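# Lift ring off stake, lay it flat in blue tray

## Task

Remove the ring from the stake and set it down so it rests flat on the bottom of the blue tray, staying there once the robot lets go.

## Robot and tools

Robot: two arms, left_arm and right_arm, mounted on opposite sides of a table, each with a two-finger parallel gripper and a wrist camera (cam_left_wrist, cam_right_wrist, both 896x504). Scene frame: origin at the table centre, table surface at z = +0.020 m, +z up. left_arm's base sits at (-0.005, +0.460, +0.128) m and right_arm's at (-0.015, -0.464, +0.124) m, so left_arm is on the +y side; the names say nothing about which side of an image they appear on.

Frames: every reported hand position, orientation (end_effector_quat_wxyz) and velocity is given in that arm's own base frame. Commanded offsets are along the axes of that arm's current Hand target. The gripper's fingers point along its +x axis and spread along its y axis. end_effector_position is the point between the fingers, roughly 3 to 4 cm short of the tips; only the outer 1.5 cm of each finger's inner face is flat. Reported poses can be a few cm off, worse at long reach.

execute_actions(actions, cameras): actions is a list of actions; each action is a table of 1 to 15 rows, one row per 1/30 s step, and a short table repeats its final row to fill 15 steps. Each row is one flat list of 14 numbers in [-1, 1] covering both arms: left_arm dx, dy, dz, rx, ry, rz, opening, then right_arm the same seven. The first six per arm are an offset (not a pose) from the Hand target held when that action began; every row counts from that same start, not from the row before, but a later action starts from the new Hand target, so sending the same offset twice moves twice as far. Scale: 1.0 equals 0.6 m for dx/dy/dz and 180 degrees for the rotation vector rx, ry, rz. Opening is absolute: +1 fully open (0.080 m), -1 fully closed; empty fingers touch near -0.78. Closing fully takes at least about 0.6 s. Six zeros re-request the arm's current Hand target. A 0 in the opening slot is a real command, so repeat the present opening to leave a gripper alone. cameras: list of names, ["all"] or []; images come by default only with an empty actions list.

move(target, speed, blend, opening_speed, grip_force, blocking, cameras): target is one 14-number row as above, or a list of up to 15 such rows; every row is an offset from the same starting Hand targets, not from the previous row. Grippers travel in straight lines and all paths finish together, capped at 10 s total. speed: top path speed in m/s, 0.002 to 4.3, default 0.25 (rotation up to twice that in rad/s), one value or one per target. blend: corner rounding in metres for a list; 0 means stop at each point. opening_speed: rate of opening change per second on the -1..+1 scale, at least 0.2. grip_force: newtons per finger pad, 8 to 34, one value or one per arm; it persists until changed. blocking=false returns after about 0.5 s while the move continues. Moves do not avoid obstacles or the other arm. The result adds a move: line such as done, off_target, moving, held, blocked or fault, plus limits (paced = pose clipped, held = steps withheld). done or off_target does not tell you whether anything is touched.

wait(seconds 0 to 10): lets time run with the last commands held. stop(): brakes a running move. zoom_image(camera, region [x0, y0, x1, y1] in pixels, at most 504 by 504): a closer look at the newest image from a wrist camera. read_manual(section "licences"): licence texts only. finished_scene(scene): ends the current scene irreversibly; the goal must hold without the robot.

Reading results: Hand target is the last commanded pose after clipping. The gripper often settles short of it because of friction, weight and sag, especially at long reach; check position and tilt after each move and send the remaining gap as a fresh offset. grip_measured reports finger opening on the command scale (within about 2 mm); to grip, command roughly 0.08 below the value read at first contact. grip_effort_n is motor effort, negative when closing, not pad force. Joint torques include the arm's own weight; External joint torques estimate outside loads. A "within noise" velocity line means the arm is still.

Controller behaviour: commanded orientation is clipped to within 32 degrees of the measured one each step. If an arm is stopped well short of its goal, the result says blocked and both arms hold; to stop pressing, command back past the gripper. Contact torque at a joint's limit (waist 17.2, shoulder 21.3, elbow 21.3, wrist pitch 5.61, wrist yaw 5.59, wrist roll 5.24 N m; a held object's weight counts) freezes that arm for 10 s. Too fast a joint or a large jump in one step triggers an OVER-SPEED FAULT. Sustained loads, stretched postures or pushing at unreachable goals heat motors; MOTOR HOT appears from 50 °C and at 95 °C the arm is held for 30 to 60 s or goes limp.

Avoid: dropping the ring or releasing it while it moves, slamming or striking the stake, tray or table, hard pushes, any contact or press between the two arms (including one gripper closing on the other's fingers), force on a wrist-camera cable (its contacts count as the hand's), paths passing near an arm's own base (go around it), and anything ending up off the table. Loose objects may occasionally get nudged by outside pushes.

Each tool is called after "Call:" by a JSON object that holds its "fn" and its "kwargs".

## Session

Call:
{"fn": "execute_actions", "kwargs": {"actions": []}}

Scene clock: 0.00 s.
left_arm: end_effector_position=(+0.3106, -0.0253, +0.1904) grip_measured=+1.000 grip_effort_n=n/a end_effector_quat_wxyz=(+0.817, +0.288, +0.304, -0.397) | right_arm: end_effector_position=(+0.2024, +0.0663, +0.1705) grip_measured=+1.000 grip_effort_n=n/a end_effector_quat_wxyz=(+0.768, -0.130, +0.308, +0.547)
Joint positions: left_arm=[0.193 1.321 1.079 -0.824 0.595 1.132 0.08] | right_arm=[-0.273 1.205 0.889 -1.255 -0.907 -1.397 0.08]
Joint velocities: within noise
Joint torques (N m): no reading
External joint torques (N m): no reading
Motor temperatures (°C): left_arm=[29 29 30 30 33 32] | right_arm=[28 30 27 30 30 33]
Heat: left arm: hottest wrist yaw 33 °C (+0.0 °C/min); right arm: hottest wrist roll 33 °C (+0.0 °C/min).
Hand target: left_arm +0.3106, -0.0254, +0.1907; +0.817, +0.288, +0.303, -0.397 | right_arm +0.2026, +0.0665, +0.1711; +0.768, -0.131, +0.307, +0.547
Tool commands: left_gripper/opening=+1.0 right_gripper/opening=+1.0

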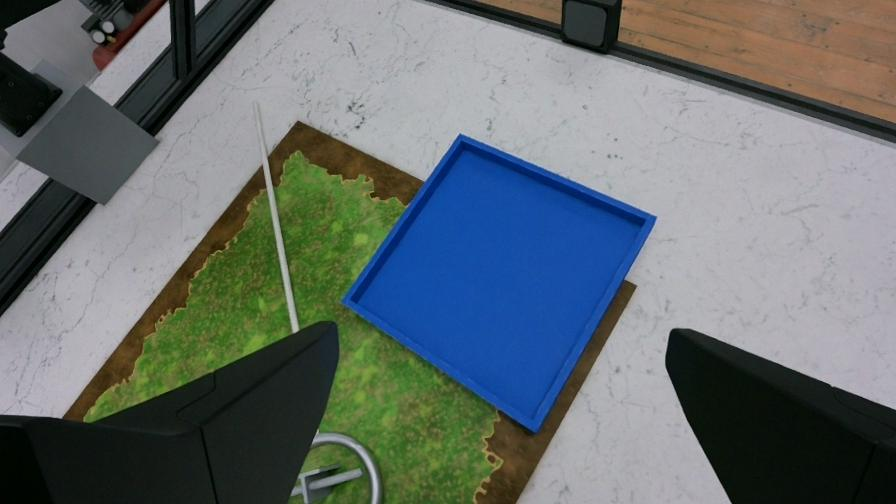

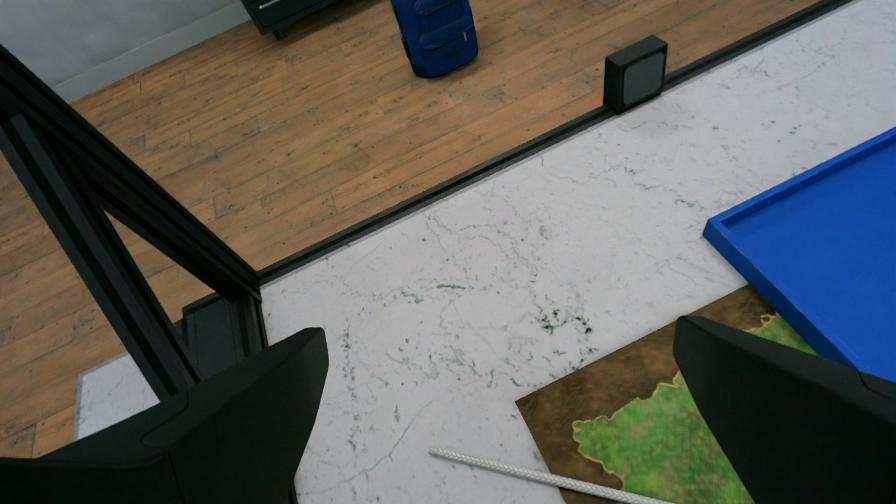

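Call:
{"fn": "move", "kwargs": {"target": [-0.07,0.144,0,-0.312,0.149,0.107,1,0,0,0,0,0,0,1], "cameras": ["cam_left_wrist","cam_right_wrist"]}}

Scene clock: 26.53 s.
left_arm: end_effector_position=(+0.3586, +0.0390, +0.2423) grip_measured=+1.000 grip_effort_n=-2.1 end_effector_quat_wxyz=(+0.820, -0.001, +0.573, -0.002) | right_arm: end_effector_position=(+0.2024, +0.0663, +0.1705) grip_measured=+1.000 grip_effort_n=-0.2 end_effector_quat_wxyz=(+0.768, -0.130, +0.308, +0.547)
Joint positions: left_arm=[0.129 1.675 1.762 -1.31 0.048 0.122 0.08] | right_arm=[-0.273 1.205 0.889 -1.255 -0.907 -1.397 0.08]
Joint torques (N m): left_arm=[-0.26 -5.06 6.56 0.62 -0.15 -0.12] | right_arm=[-0.01 -2.96 4.7 0.52 -0.67 0]
External joint torques (N m): left_arm=[-0.33 1.77 0.55 -0.29 -0.17 -0.12] | right_arm=[0 -0.09 -0.86 0.23 -0.13 0]
Heat: left arm: hottest wrist yaw 33 °C (+0.0 °C/min); right arm: hottest wrist roll 33 °C (+0.0 °C/min).
Hand target: left_arm +0.3606, +0.0392, +0.2409; +0.818, +0.000, +0.575, +0.000 | right_arm +0.2026, +0.0665, +0.1711; +0.768, -0.131, +0.307, +0.547
Off the commanded pose: left_arm 0.003 m, 0 deg | right_arm 0.001 m, 0 deg.
move: done

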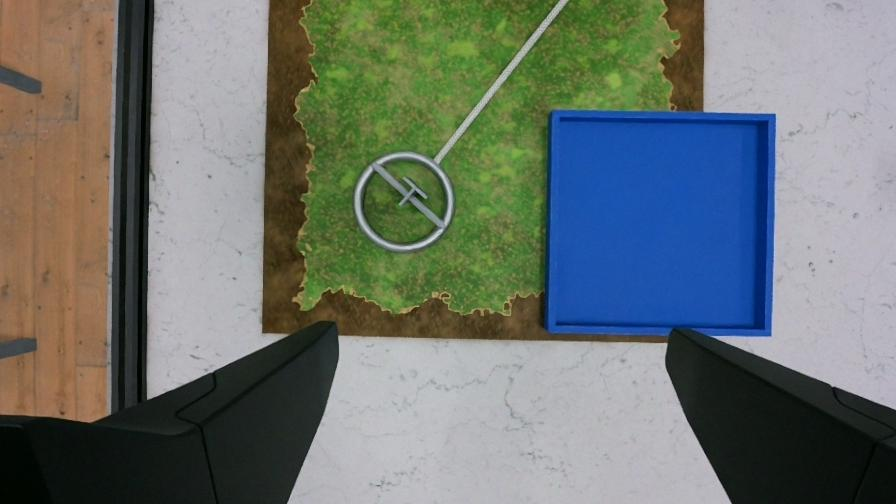

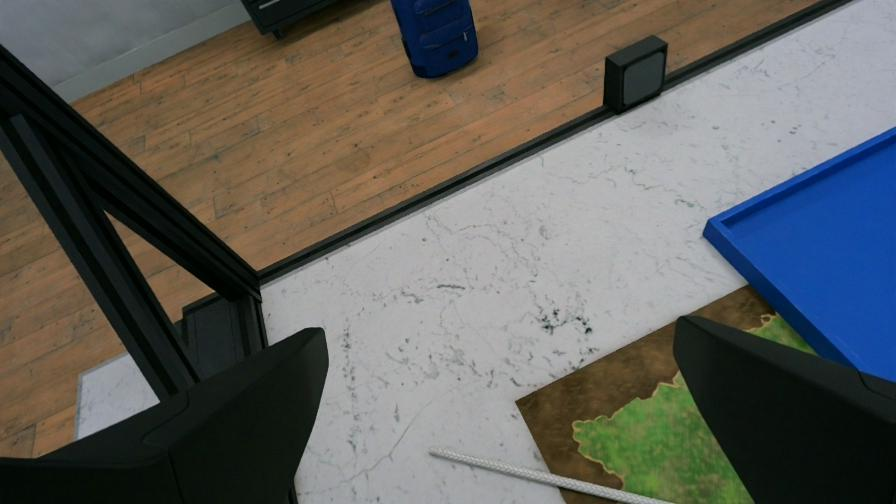

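Call:
{"fn": "zoom_image", "kwargs": {"camera": "cam_left_wrist", "region": [340, 130, 500, 270]}}

Scaled by 3.150 from the camera's 896x504 image, which has a finer 1280x720 frame.

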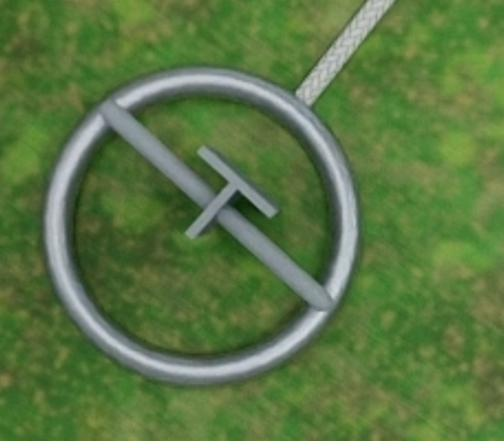

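Call:
{"fn": "move", "kwargs": {"target": [0,0,0,0,0,0,1,-0.02,-0.212,-0.343,0.122,-0.163,-0.365,1], "cameras": ["cam_left_wrist","cam_right_wrist"]}}

Call:
{"fn": "zoom_image", "kwargs": {"camera": "cam_right_wrist", "region": [330, 130, 600, 330]}}

Scene clock: 58.10 s.
left_arm: end_effector_position=(+0.3587, +0.0390, +0.2423) grip_measured=+1.000 grip_effort_n=-1.6 end_effector_quat_wxyz=(+0.820, -0.001, +0.573, -0.002) | right_arm: end_effector_position=(+0.2489, -0.0986, +0.0024) grip_measured=+1.000 grip_effort_n=-0.7 end_effector_quat_wxyz=(+0.986, +0.001, +0.163, +0.046)
Joint positions: left_arm=[0.129 1.675 1.763 -1.31 0.048 0.122 0.08] | right_arm=[-0.809 2.132 0.061 1.569 -0.84 -0.37 0.08]
Joint torques (N m): left_arm=[-0.21 -5.13 6.63 0.62 -0.15 -0.11] | right_arm=[-0.22 -3.56 -0.16 1.99 -0.15 0.15]
External joint torques (N m): left_arm=[-0.2 1.73 0.59 -0.29 -0.18 -0.11] | right_arm=[-0.22 0.57 -0.31 0.58 0.08 0.15]
Heat: left arm: hottest elbow 34 °C (+4.1 °C/min); right arm: hottest wrist roll 33 °C (+0.0 °C/min).
Hand target: left_arm +0.3607, +0.0392, +0.2410; +0.818, +0.000, +0.575, +0.000 | right_arm +0.2493, -0.0998, +0.0014; +0.996, +0.000, +0.088, +0.000
Off the commanded pose: left_arm 0.002 m, 0 deg | right_arm 0.002 m, 10 deg.
joint sent to its limit (right arm) — joint 4 (wrist pitch), upper limit. The joint targets are off in orientation, not in position.
move: off_target (right_arm)

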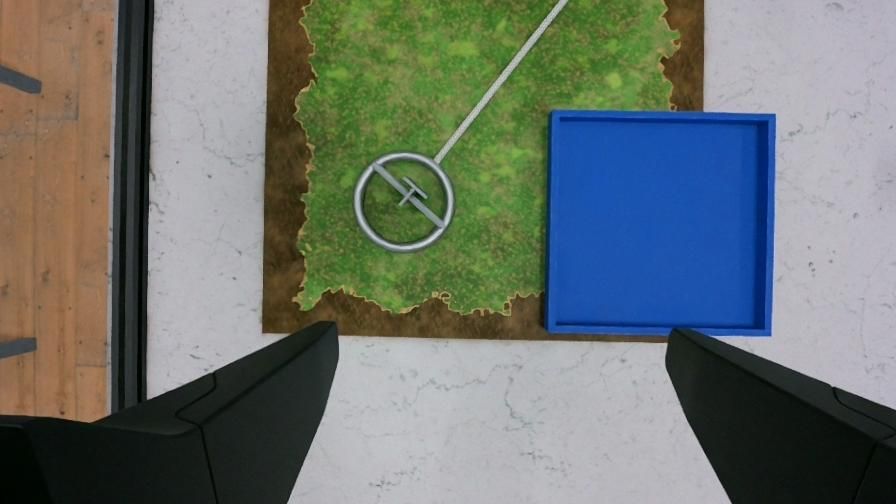

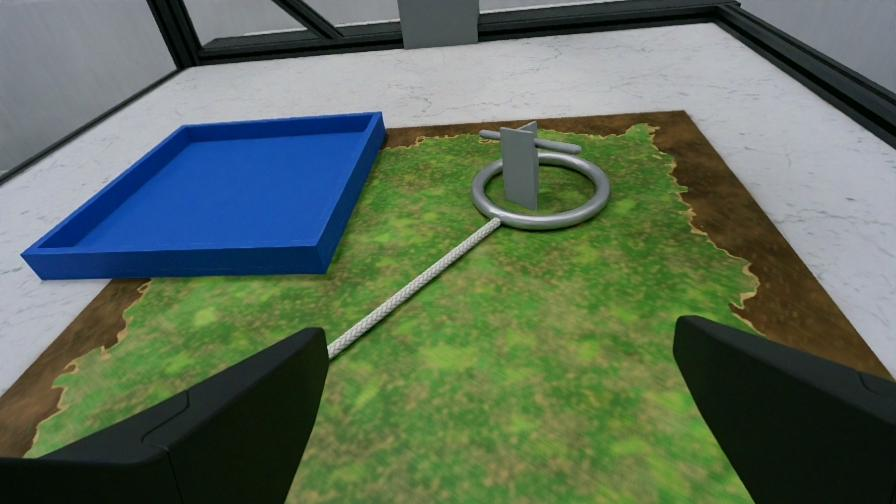

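Scaled by 1.867 from the camera's 896x504 image, which has a finer 1280x720 frame.

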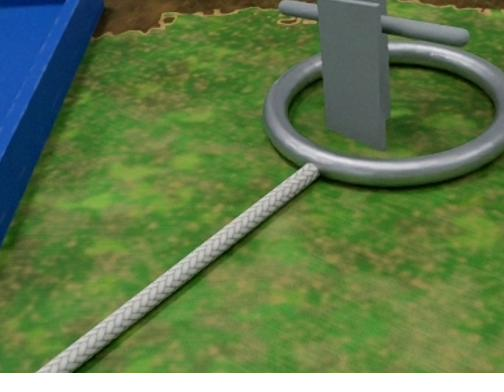

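Call:
{"fn": "move", "kwargs": {"target": [0.395,0.18,-0.125,-0.277,0.045,-0.084,-0.2,0,0,0,0,0,0,1], "cameras": ["cam_left_wrist","cam_right_wrist"]}}

Scene clock: 143.83 s.
left_arm: end_effector_position=(+0.3712, +0.1483, -0.0024) grip_measured=-0.196 grip_effort_n=-19.8 end_effector_quat_wxyz=(+0.699, -0.413, +0.568, +0.137) | right_arm: end_effector_position=(+0.2489, -0.0987, +0.0023) grip_measured=+1.000 grip_effort_n=-0.7 end_effector_quat_wxyz=(+0.986, +0.001, +0.163, +0.046)
Joint positions: left_arm=[0.531 2.087 1.296 -0.634 0.411 -0.32 0.026] | right_arm=[-0.809 2.132 0.061 1.569 -0.84 -0.37 0.08]
Joint torques (N m): left_arm=[-0.06 -6.9 4.67 0.69 0.41 -0.07] | right_arm=[-0.19 -3.42 -0.06 1.96 -0.16 0.16]
External joint torques (N m): left_arm=[0.04 2.11 -0.55 0.11 0.17 -0.09] | right_arm=[-0.19 0.69 -0.2 0.55 0.07 0.16]
Motor temperatures (°C): left_arm=[29 34 36 31 33 32] | right_arm=[28 32 28 34 30 33]
Heat: left arm: hottest elbow 36 °C (+1.0 °C/min); right arm: hottest wrist pitch 34 °C (+2.0 °C/min).
Hand target: left_arm +0.3704, +0.1472, -0.0075; +0.694, -0.417, +0.571, +0.137 | right_arm +0.2492, -0.0999, +0.0013; +0.996, +0.000, +0.088, +0.000
Off the commanded pose: left_arm 0.005 m, 1 deg | right_arm 0.001 m, 10 deg.
joint sent to its limit (right arm) — joint 4 (wrist pitch), upper limit. The joint targets are off in orientation, not in position.
move: off_target (right_arm)

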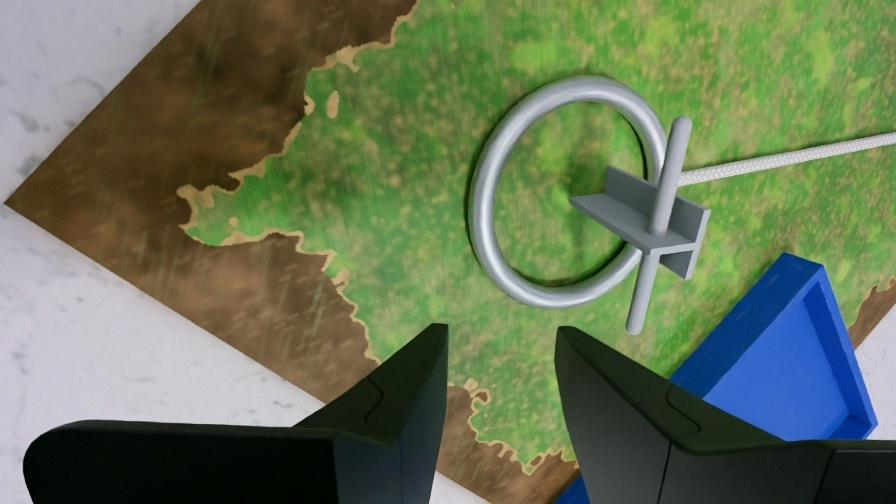

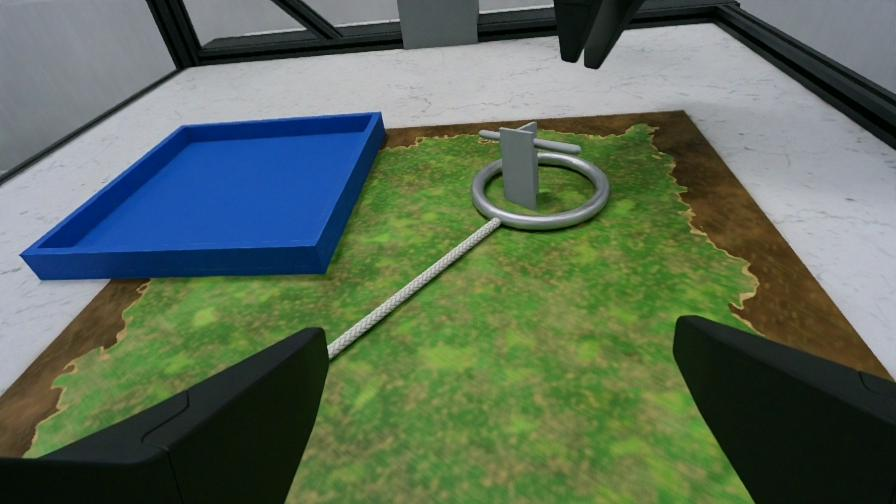

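Call:
{"fn": "move", "kwargs": {"target": [[0.05,0,0.03,0,0,0,-0.2,0,0,0,0,0,0,1],[0.12,0,0.03,0,0,0,-0.2,0,0,0,0,0,0,1]], "blend": 0.01, "speed": 0.12, "cameras": ["cam_left_wrist","cam_right_wrist"]}}

Call:
{"fn": "zoom_image", "kwargs": {"camera": "cam_right_wrist", "region": [440, 60, 680, 260]}}

Scene clock: 167.83 s.
left_arm: end_effector_position=(+0.4058, +0.1438, -0.0619) grip_measured=-0.196 grip_effort_n=-18.8 end_effector_quat_wxyz=(+0.700, -0.417, +0.563, +0.137) | right_arm: end_effector_position=(+0.2489, -0.0987, +0.0023) grip_measured=+1.000 grip_effort_n=-0.7 end_effector_quat_wxyz=(+0.986, +0.001, +0.163, +0.046)
Joint positions: left_arm=[0.48 2.296 1.367 -0.463 0.409 -0.384 0.026] | right_arm=[-0.809 2.132 0.061 1.569 -0.84 -0.37 0.08]
Joint torques (N m): left_arm=[-0.64 -6.14 4.66 1.03 0.19 -0.05] | right_arm=[-0.19 -3.45 -0.04 1.97 -0.16 0.15]
External joint torques (N m): left_arm=[-0.64 3.92 -0.23 0.39 -0.04 -0.08] | right_arm=[-0.19 0.65 -0.16 0.56 0.08 0.15]
Heat: left arm: hottest elbow 36 °C (+1.0 °C/min); right arm: hottest wrist pitch 35 °C (+1.0 °C/min).
Hand target: left_arm +0.4050, +0.1398, -0.0728; +0.694, -0.417, +0.571, +0.137 | right_arm +0.2492, -0.0999, +0.0013; +0.996, +0.000, +0.088, +0.000
Off the commanded pose: left_arm 0.012 m, 1 deg | right_arm 0.002 m, 10 deg.
joint sent to its limit (right arm) — joint 4 (wrist pitch), upper limit. The joint targets are off in orientation, not in position.
move: off_target (left_arm, right_arm)

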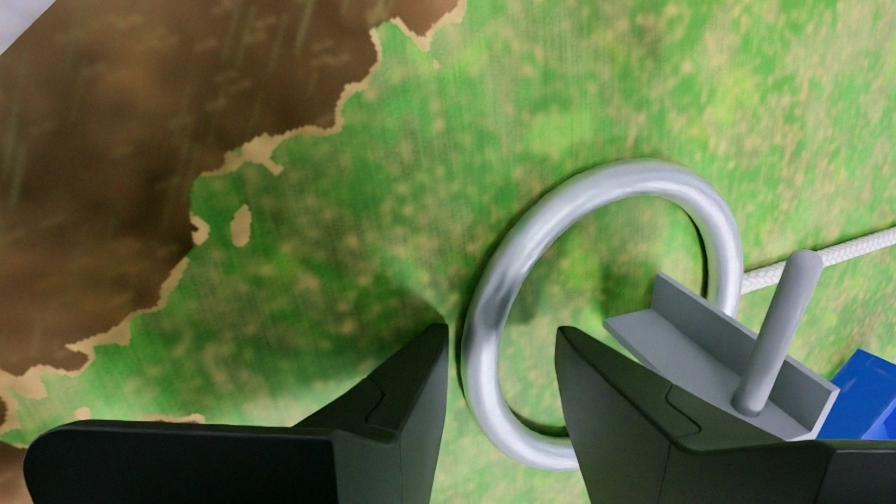

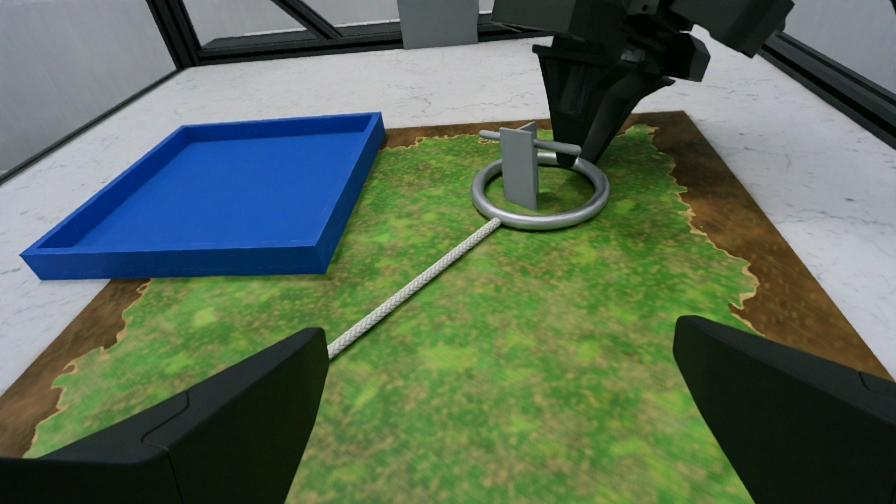

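Scaled by 2.100 from the camera's 896x504 image, which has a finer 1280x720 frame.

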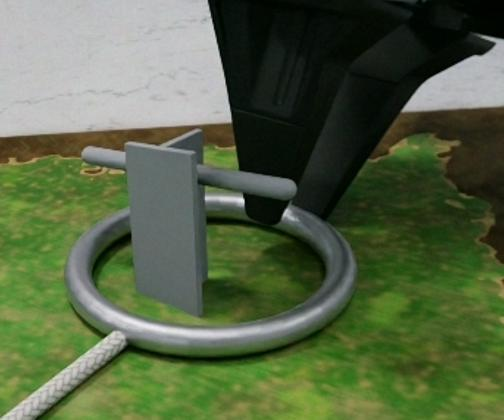

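Call:
{"fn": "move", "kwargs": {"target": [0.0167,0.008,0,0,0,0,-0.2,0,0,0,0,0,0,1], "speed": 0.05, "cameras": ["cam_left_wrist","cam_right_wrist"]}}

Call:
{"fn": "zoom_image", "kwargs": {"camera": "cam_right_wrist", "region": [440, 60, 680, 260]}}

Scene clock: 178.37 s.
left_arm: end_effector_position=(+0.4085, +0.1443, -0.0641) grip_measured=-0.197 grip_effort_n=-18.4 end_effector_quat_wxyz=(+0.704, -0.418, +0.559, +0.135) | right_arm: end_effector_position=(+0.2489, -0.0987, +0.0023) grip_measured=+1.000 grip_effort_n=-0.7 end_effector_quat_wxyz=(+0.986, +0.001, +0.163, +0.046)
Joint positions: left_arm=[0.48 2.304 1.367 -0.444 0.415 -0.386 0.026] | right_arm=[-0.809 2.132 0.061 1.569 -0.84 -0.37 0.08]
Joint torques (N m): left_arm=[-0.58 -4.18 3.87 1.89 -0.05 0.02] | right_arm=[-0.19 -3.44 -0.04 1.95 -0.16 0.16]
External joint torques (N m): left_arm=[-0.58 6 -1.06 1.23 -0.28 0] | right_arm=[-0.19 0.68 -0.17 0.54 0.07 0.16]
Heat: left arm: hottest shoulder 36 °C (+3.0 °C/min); right arm: hottest wrist pitch 35 °C (+1.0 °C/min).
Hand target: left_arm +0.4048, +0.1399, -0.0839; +0.694, -0.417, +0.571, +0.137 | right_arm +0.2492, -0.0999, +0.0013; +0.996, +0.000, +0.088, +0.000
Off the commanded pose: left_arm 0.021 m, 2 deg | right_arm 0.002 m, 10 deg.
joint sent to its limit (right arm) — joint 4 (wrist pitch), upper limit. The joint targets are off in orientation, not in position.
move: off_target (left_arm, right_arm)

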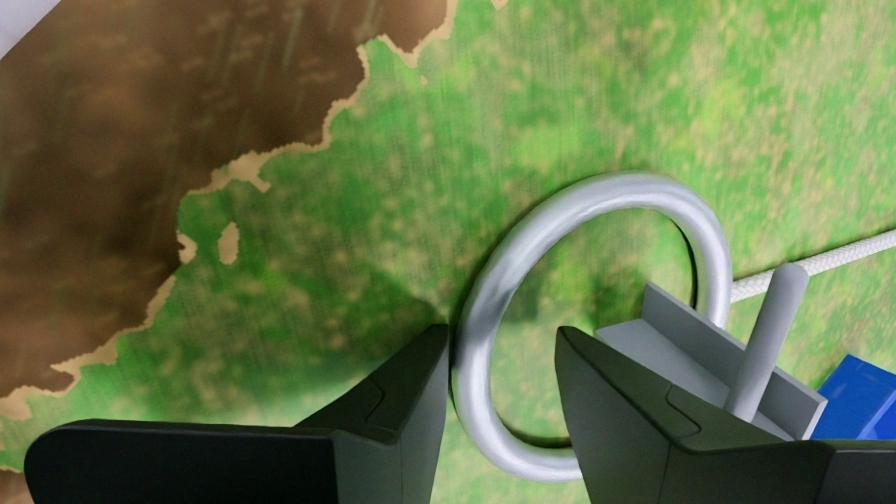

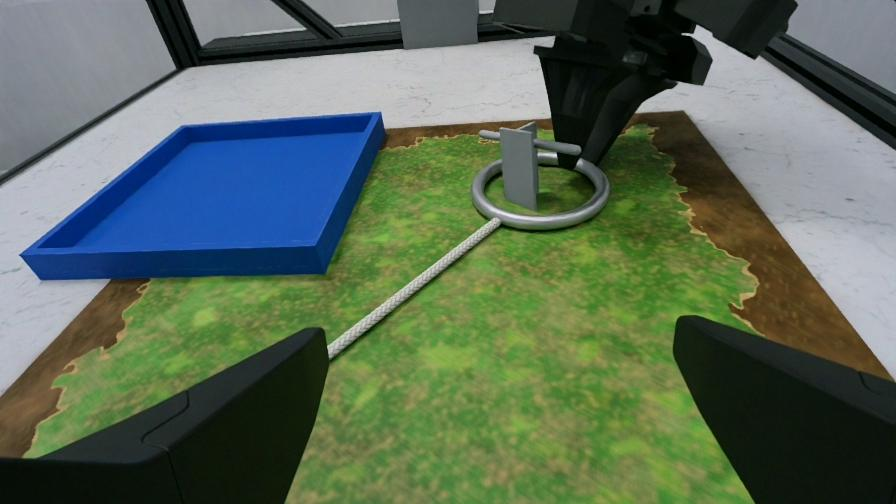

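Scaled by 2.100 from the camera's 896x504 image, which has a finer 1280x720 frame.

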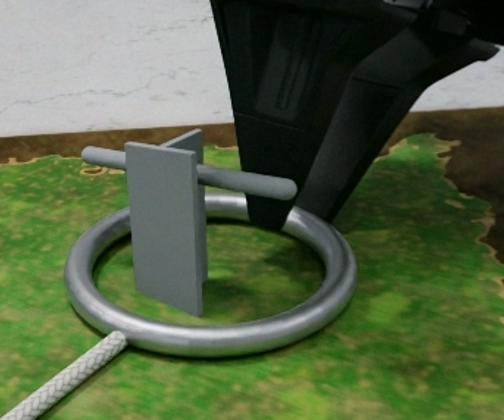

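Call:
{"fn": "move", "kwargs": {"target": [-0.012,0,0,0,0,0,-0.9,0,0,0,0,0,0,1], "opening_speed": 0.4, "cameras": ["cam_left_wrist","cam_right_wrist"]}}

Scene clock: 187.37 s.
left_arm: end_effector_position=(+0.4062, +0.1479, -0.0650) grip_measured=-0.614 grip_effort_n=-83.5 end_effector_quat_wxyz=(+0.703, -0.417, +0.559, +0.139) | right_arm: end_effector_position=(+0.2489, -0.0987, +0.0023) grip_measured=+1.000 grip_effort_n=-0.7 end_effector_quat_wxyz=(+0.986, +0.001, +0.163, +0.046)
Joint positions: left_arm=[0.488 2.305 1.367 -0.447 0.409 -0.38 0.007] | right_arm=[-0.809 2.132 0.061 1.569 -0.84 -0.37 0.08]
Joint torques (N m): left_arm=[-0.68 -6.22 3.93 0.75 0.22 0.07] | right_arm=[-0.23 -3.4 0 1.95 -0.16 0.16]
External joint torques (N m): left_arm=[-0.69 3.82 -0.86 0.12 0 0.05] | right_arm=[-0.23 0.7 -0.1 0.56 0.07 0.16]
Heat: left arm: hottest elbow 36 °C (+0.0 °C/min); right arm: hottest wrist pitch 35 °C (+1.0 °C/min).
Hand target: left_arm +0.4026, +0.1420, -0.0773; +0.694, -0.417, +0.571, +0.137 | right_arm +0.2492, -0.0999, +0.0013; +0.996, +0.000, +0.088, +0.000
Off the commanded pose: left_arm 0.014 m, 2 deg | right_arm 0.002 m, 10 deg.
joint sent to its limit (right arm) — joint 4 (wrist pitch), upper limit. The joint targets are off in orientation, not in position.
move: off_target (left_arm, right_arm)

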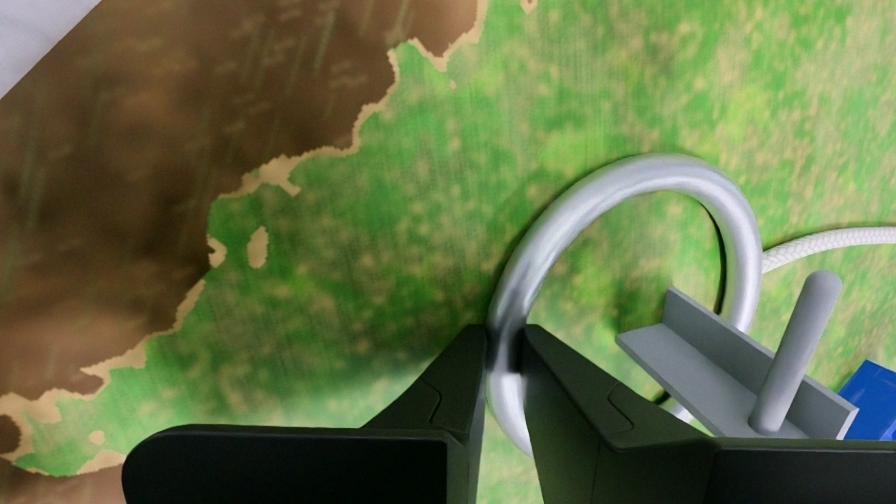

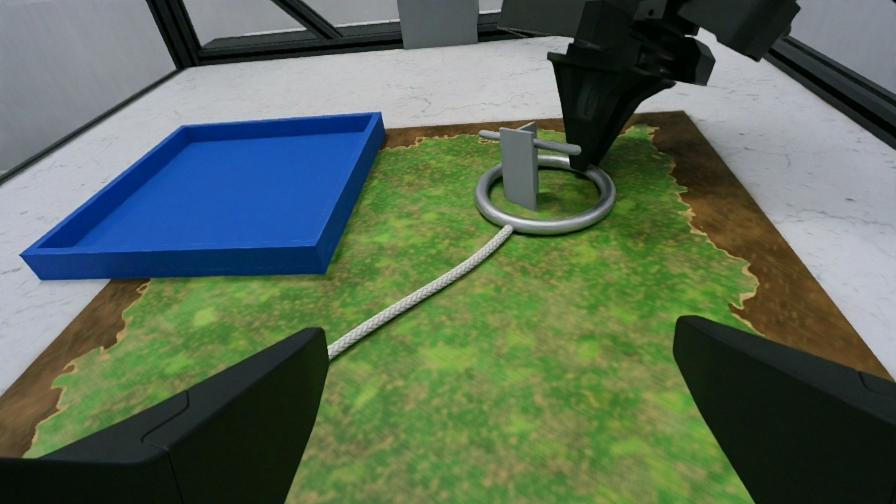

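Call:
{"fn": "move", "kwargs": {"target": [[-0.015,-0.007,0.003,0,0,0,-0.9,0,0,0,0,0,0,1],[-0.054,-0.025,-0.0175,0.07,-0.151,0,-0.9,0,0,0,0,0,0,1]], "blend": 0.004, "speed": 0.1, "cameras": ["cam_left_wrist","cam_right_wrist"]}}

Call:
{"fn": "zoom_image", "kwargs": {"camera": "cam_right_wrist", "region": [440, 60, 680, 260]}}

Scene clock: 212.43 s.
left_arm: end_effector_position=(+0.3933, +0.1331, -0.0483) grip_measured=-0.614 grip_effort_n=-83.5 end_effector_quat_wxyz=(+0.844, -0.300, +0.412, +0.169) | right_arm: end_effector_position=(+0.2489, -0.0987, +0.0023) grip_measured=+1.000 grip_effort_n=-0.7 end_effector_quat_wxyz=(+0.986, +0.001, +0.163, +0.046)
Joint positions: left_arm=[0.399 2.072 0.859 0.264 0.202 -0.38 0.007] | right_arm=[-0.809 2.132 0.061 1.569 -0.84 -0.37 0.08]
Joint torques (N m): left_arm=[-0.11 -9.58 3.5 1.58 -0.08 0.16] | right_arm=[-0.23 -3.42 -0.07 1.97 -0.16 0.15]
External joint torques (N m): left_arm=[-0.05 -1.41 -0.89 0.32 -0.17 0.14] | right_arm=[-0.23 0.68 -0.21 0.57 0.07 0.15]
Heat: left arm: hottest shoulder 36 °C (+2.0 °C/min); right arm: hottest wrist pitch 35 °C (+1.0 °C/min).
Hand target: left_arm +0.3954, +0.1342, -0.0418; +0.849, -0.295, +0.404, +0.168 | right_arm +0.2492, -0.0999, +0.0013; +0.996, +0.000, +0.088, +0.000
Off the commanded pose: left_arm 0.007 m, 1 deg | right_arm 0.002 m, 10 deg.
joint sent to its limit (right arm) — joint 4 (wrist pitch), upper limit. The joint targets are off in orientation, not in position.
move: off_target (right_arm); blend cut to 0 m at target 1

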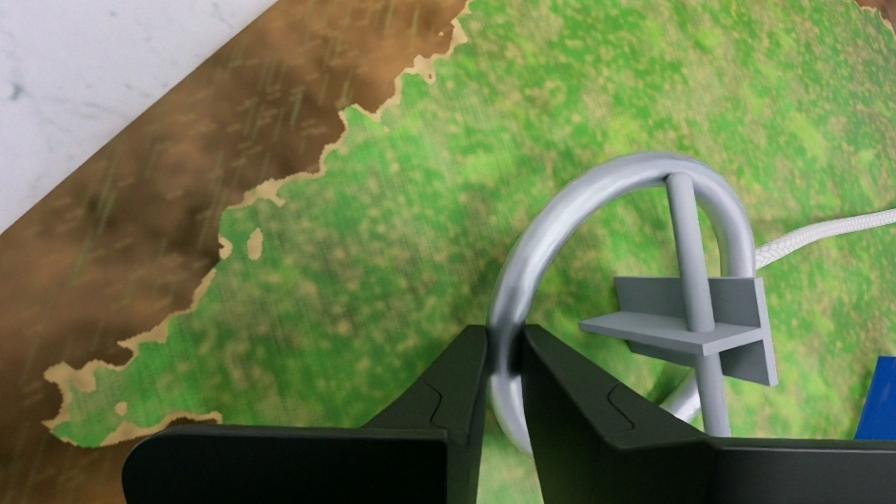

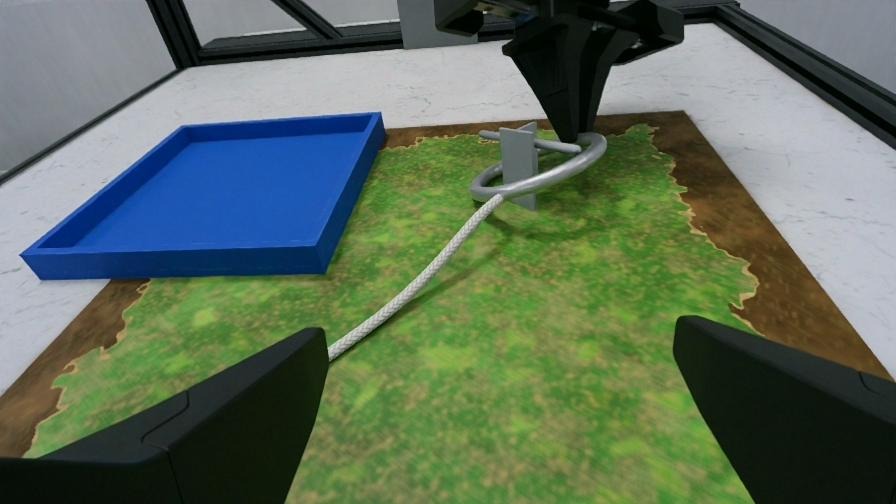

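Scaled by 2.100 from the camera's 896x504 image, which has a finer 1280x720 frame.

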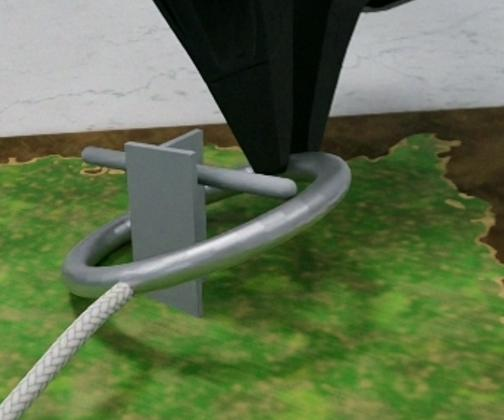

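Call:
{"fn": "move", "kwargs": {"target": [-0.0243,-0.011,0.0268,0,0,0,-0.9,0,0,0,0,0,0,1], "speed": 0.08, "cameras": ["cam_left_wrist","cam_right_wrist"]}}

Call:
{"fn": "zoom_image", "kwargs": {"camera": "cam_right_wrist", "region": [440, 60, 680, 260]}}

Scene clock: 231.50 s.
left_arm: end_effector_position=(+0.3939, +0.1362, -0.0293) grip_measured=-0.614 grip_effort_n=-83.5 end_effector_quat_wxyz=(+0.842, -0.298, +0.415, +0.171) | right_arm: end_effector_position=(+0.2489, -0.0987, +0.0023) grip_measured=+1.000 grip_effort_n=-0.7 end_effector_quat_wxyz=(+0.986, +0.001, +0.163, +0.046)
Joint positions: left_arm=[0.404 2.011 0.884 0.171 0.199 -0.373 0.007] | right_arm=[-0.809 2.132 0.061 1.569 -0.84 -0.37 0.08]
Joint torques (N m): left_arm=[0.09 -9.38 5.42 1.21 0.16 0.12] | right_arm=[-0.15 -3.42 0.01 1.95 -0.16 0.16]
External joint torques (N m): left_arm=[0.1 -1.27 0.63 -0.06 0.07 0.1] | right_arm=[-0.14 0.72 -0.13 0.53 0.08 0.16]
Motor temperatures (°C): left_arm=[29 42 34 34 33 32] | right_arm=[28 32 28 35 30 33]
Heat: left arm: hottest shoulder 42 °C (+7.1 °C/min); right arm: hottest wrist pitch 35 °C (+0.0 °C/min).
Hand target: left_arm +0.3993, +0.1388, -0.0197; +0.849, -0.295, +0.404, +0.168 | right_arm +0.2492, -0.0999, +0.0013; +0.996, +0.000, +0.088, +0.000
Off the commanded pose: left_arm 0.011 m, 2 deg | right_arm 0.002 m, 10 deg.
joint sent to its limit (right arm) — joint 4 (wrist pitch), upper limit. The joint targets are off in orientation, not in position.
move: off_target (left_arm, right_arm)

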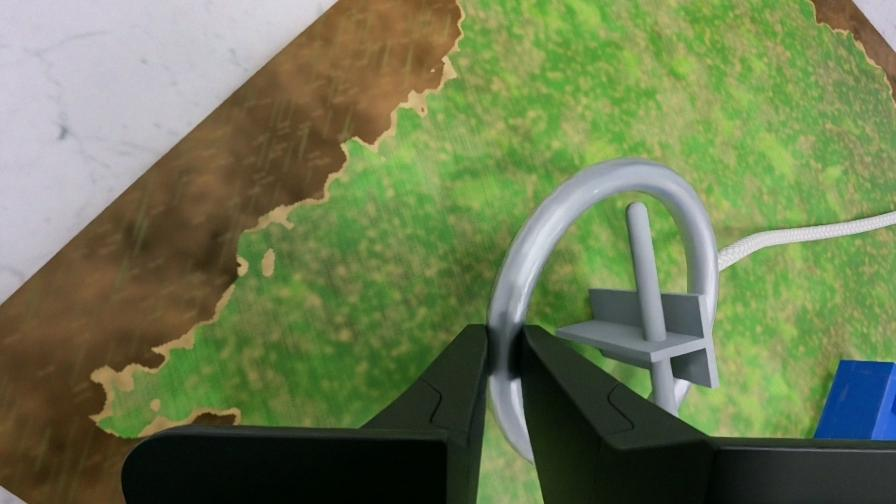

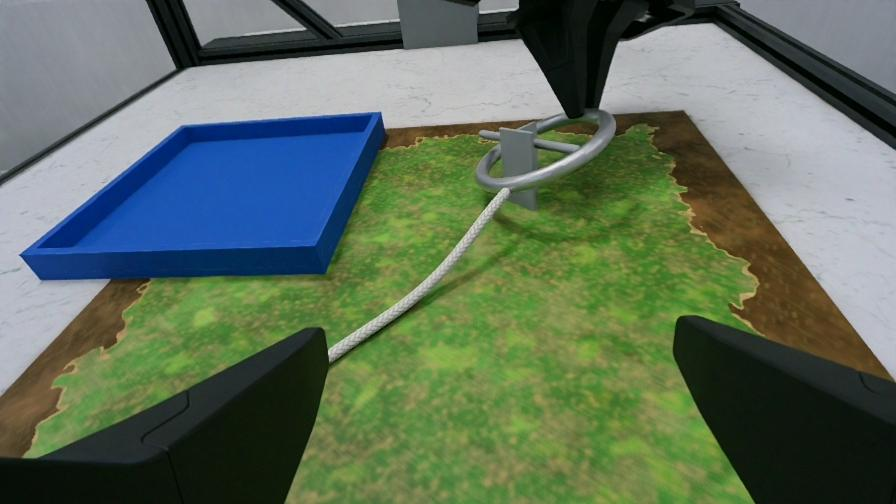

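Scaled by 2.100 from the camera's 896x504 image, which has a finer 1280x720 frame.

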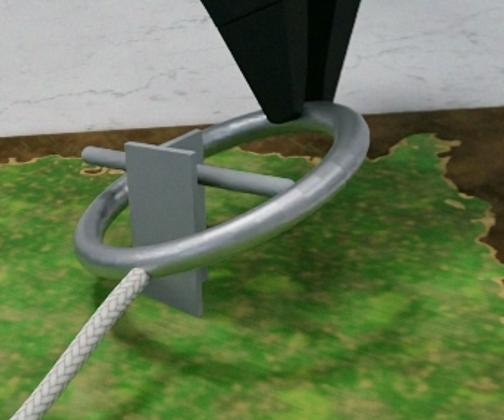

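Call:
{"fn": "move", "kwargs": {"target": [-0.0243,-0.0112,-0.0363,0,0,0,-0.9,0,0,0,0,0,0,1], "speed": 0.08, "cameras": ["cam_left_wrist","cam_right_wrist"]}}

Call:
{"fn": "zoom_image", "kwargs": {"camera": "cam_right_wrist", "region": [440, 60, 680, 260]}}

Scene clock: 241.53 s.
left_arm: end_effector_position=(+0.3791, +0.1186, -0.0231) grip_measured=-0.614 grip_effort_n=-83.5 end_effector_quat_wxyz=(+0.845, -0.296, +0.413, +0.168) | right_arm: end_effector_position=(+0.2489, -0.0987, +0.0023) grip_measured=+1.000 grip_effort_n=-0.7 end_effector_quat_wxyz=(+0.986, +0.001, +0.163, +0.046)
Joint positions: left_arm=[0.372 1.935 0.79 0.2 0.183 -0.395 0.007] | right_arm=[-0.809 2.132 0.061 1.569 -0.84 -0.37 0.08]
Joint torques (N m): left_arm=[-0.09 -8.87 4.01 1.62 0 -0.1] | right_arm=[-0.2 -3.42 -0.07 1.93 -0.16 0.15]
External joint torques (N m): left_arm=[-0.06 -1.38 -0.7 0.35 -0.08 -0.12] | right_arm=[-0.2 0.71 -0.23 0.51 0.08 0.15]
Heat: left arm: hottest shoulder 43 °C (+8.1 °C/min); right arm: hottest wrist pitch 35 °C (+0.0 °C/min).
Hand target: left_arm +0.3810, +0.1191, -0.0167; +0.849, -0.295, +0.404, +0.168 | right_arm +0.2492, -0.0999, +0.0013; +0.996, +0.000, +0.088, +0.000
Off the commanded pose: left_arm 0.007 m, 1 deg | right_arm 0.002 m, 10 deg.
joint sent to its limit (right arm) — joint 4 (wrist pitch), upper limit. The joint targets are off in orientation, not in position.
move: off_target (right_arm)

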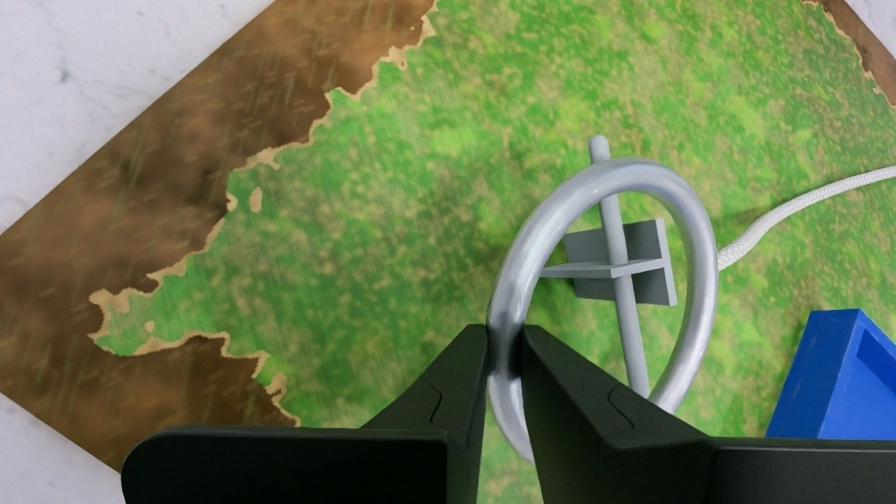

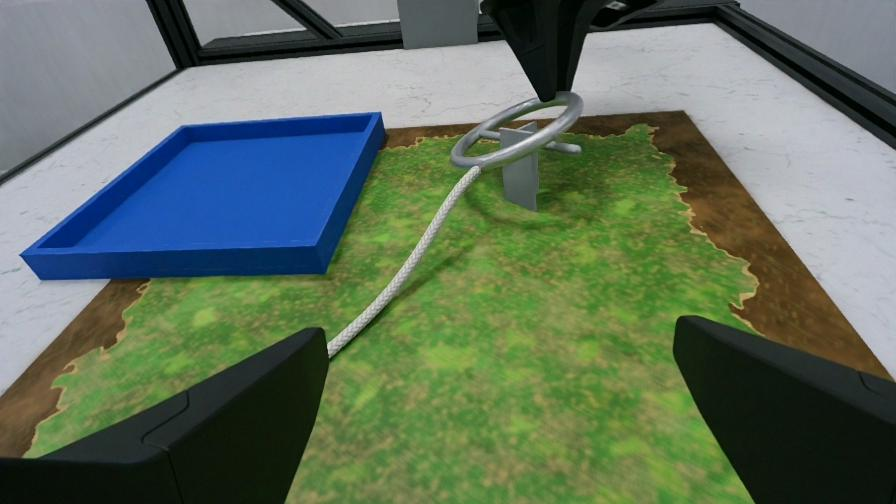

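Scaled by 2.100 from the camera's 896x504 image, which has a finer 1280x720 frame.

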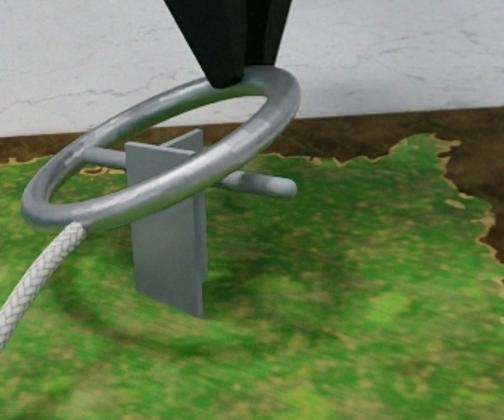

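Call:
{"fn": "move", "kwargs": {"target": [[-0.108,-0.05,0.061,0,0,0,-0.9,0,0,0,0,0,0,1],[-0.104,-0.325,-0.194,-0.07,0.151,0,-0.9,0,0,0,0,0,0,1]], "blend": 0.01, "speed": 0.15, "cameras": ["cam_left_wrist","cam_right_wrist"]}}

Scene clock: 260.10 s.
left_arm: end_effector_position=(+0.3735, -0.1066, +0.0447) grip_measured=-0.614 grip_effort_n=-83.5 end_effector_quat_wxyz=(+0.695, -0.414, +0.571, +0.139) | right_arm: end_effector_position=(+0.2489, -0.0987, +0.0023) grip_measured=+1.000 grip_effort_n=-0.7 end_effector_quat_wxyz=(+0.986, +0.001, +0.163, +0.046)
Joint positions: left_arm=[-0.195 1.816 1.102 -0.482 0.217 -1.059 0.007] | right_arm=[-0.809 2.132 0.061 1.569 -0.84 -0.37 0.08]
Joint torques (N m): left_arm=[-0.06 -6.09 6.74 0.75 0.3 -0.09] | right_arm=[-0.21 -3.42 -0.02 1.96 -0.15 0.16]
External joint torques (N m): left_arm=[-0.01 1.61 0.94 -0.17 0.21 -0.11] | right_arm=[-0.22 0.72 -0.15 0.55 0.08 0.15]
Heat: left arm: hottest shoulder 42 °C (+7.1 °C/min); right arm: hottest wrist pitch 36 °C (+1.0 °C/min).
Hand target: left_arm +0.3766, -0.1081, +0.0456; +0.694, -0.417, +0.571, +0.137 | right_arm +0.2492, -0.0999, +0.0013; +0.996, +0.000, +0.088, +0.000
Off the commanded pose: left_arm 0.003 m, 0 deg | right_arm 0.002 m, 10 deg.
joint sent to its limit (right arm) — joint 4 (wrist pitch), upper limit. The joint targets are off in orientation, not in position.
move: off_target (right_arm)

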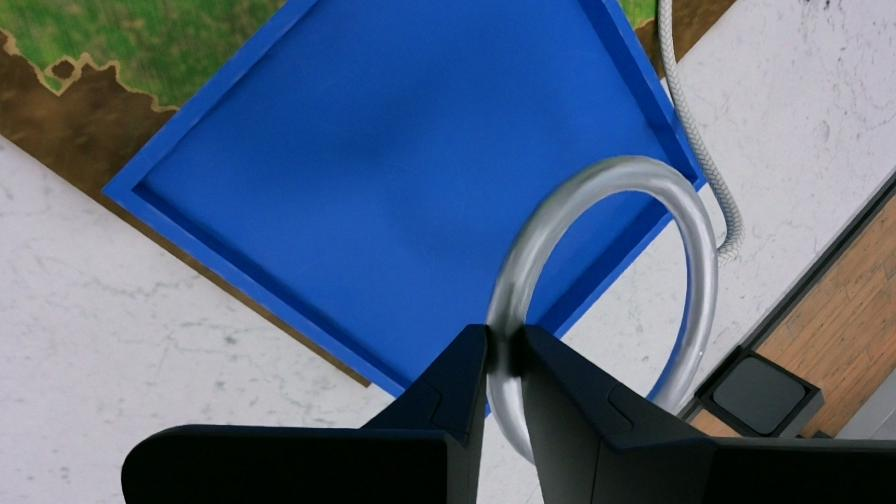

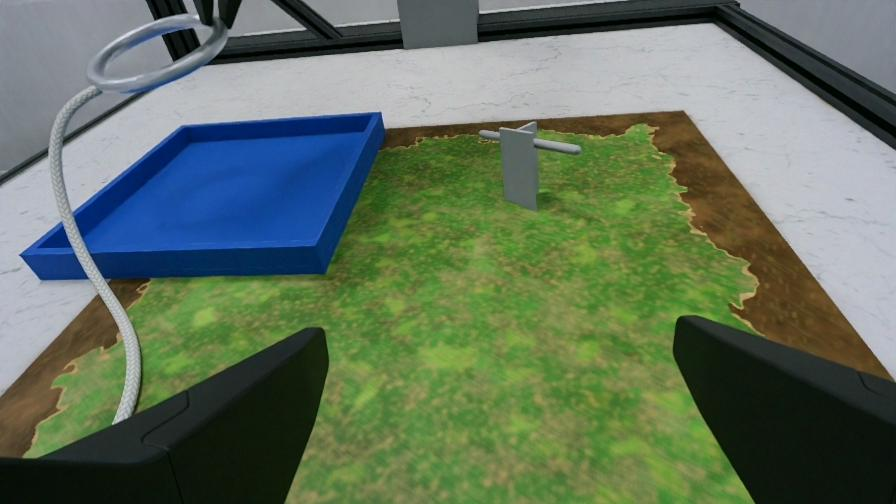

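Call:
{"fn": "move", "kwargs": {"target": [0.153,0.066,0.0045,0,0,0,-0.9,0,0,0,0,0,0,1], "speed": 0.12, "cameras": ["cam_left_wrist","cam_right_wrist"]}}

Call:
{"fn": "zoom_image", "kwargs": {"camera": "cam_right_wrist", "region": [20, 80, 400, 300]}}

Scene clock: 289.53 s.
left_arm: end_effector_position=(+0.3827, -0.1086, -0.0488) grip_measured=-0.614 grip_effort_n=-83.5 end_effector_quat_wxyz=(+0.698, -0.417, +0.567, +0.134) | right_arm: end_effector_position=(+0.2489, -0.0987, +0.0023) grip_measured=+1.000 grip_effort_n=-0.7 end_effector_quat_wxyz=(+0.986, +0.001, +0.163, +0.046)
Joint positions: left_arm=[-0.194 2.064 0.992 -0.109 0.22 -1.059 0.007] | right_arm=[-0.809 2.132 0.061 1.569 -0.84 -0.37 0.08]
Joint torques (N m): left_arm=[0.01 -6.12 3.91 1.08 0.18 -0.04] | right_arm=[-0.24 -3.4 -0.01 1.95 -0.17 0.16]
External joint torques (N m): left_arm=[0 2.22 -0.72 0.15 0.1 -0.06] | right_arm=[-0.24 0.75 -0.17 0.52 0.07 0.16]
Heat: left arm: hottest shoulder 38 °C (-4.0 °C/min); right arm: hottest wrist pitch 36 °C (+1.0 °C/min).
Hand target: left_arm +0.3803, -0.1081, -0.0545; +0.694, -0.417, +0.571, +0.137 | right_arm +0.2492, -0.0999, +0.0013; +0.996, +0.000, +0.088, +0.000
Off the commanded pose: left_arm 0.006 m, 1 deg | right_arm 0.002 m, 10 deg.
joint sent to its limit (right arm) — joint 4 (wrist pitch), upper limit. The joint targets are off in orientation, not in position.
move: off_target (right_arm)

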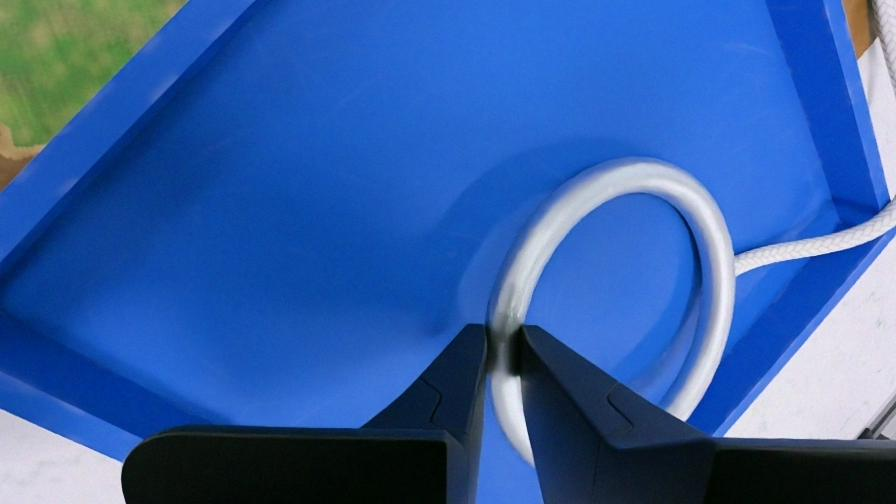

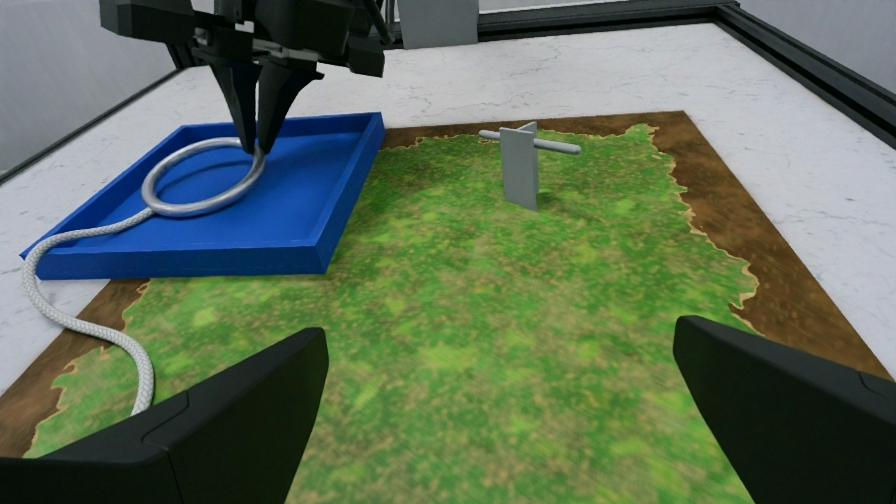

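Scaled by 1.326 from the camera's 896x504 image, which has a finer 1280x720 frame.

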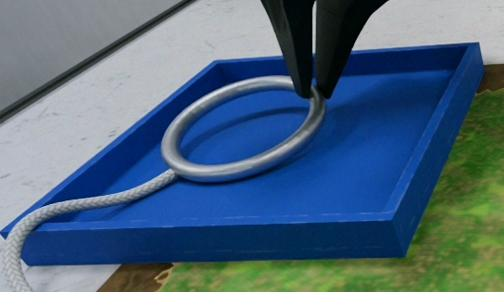

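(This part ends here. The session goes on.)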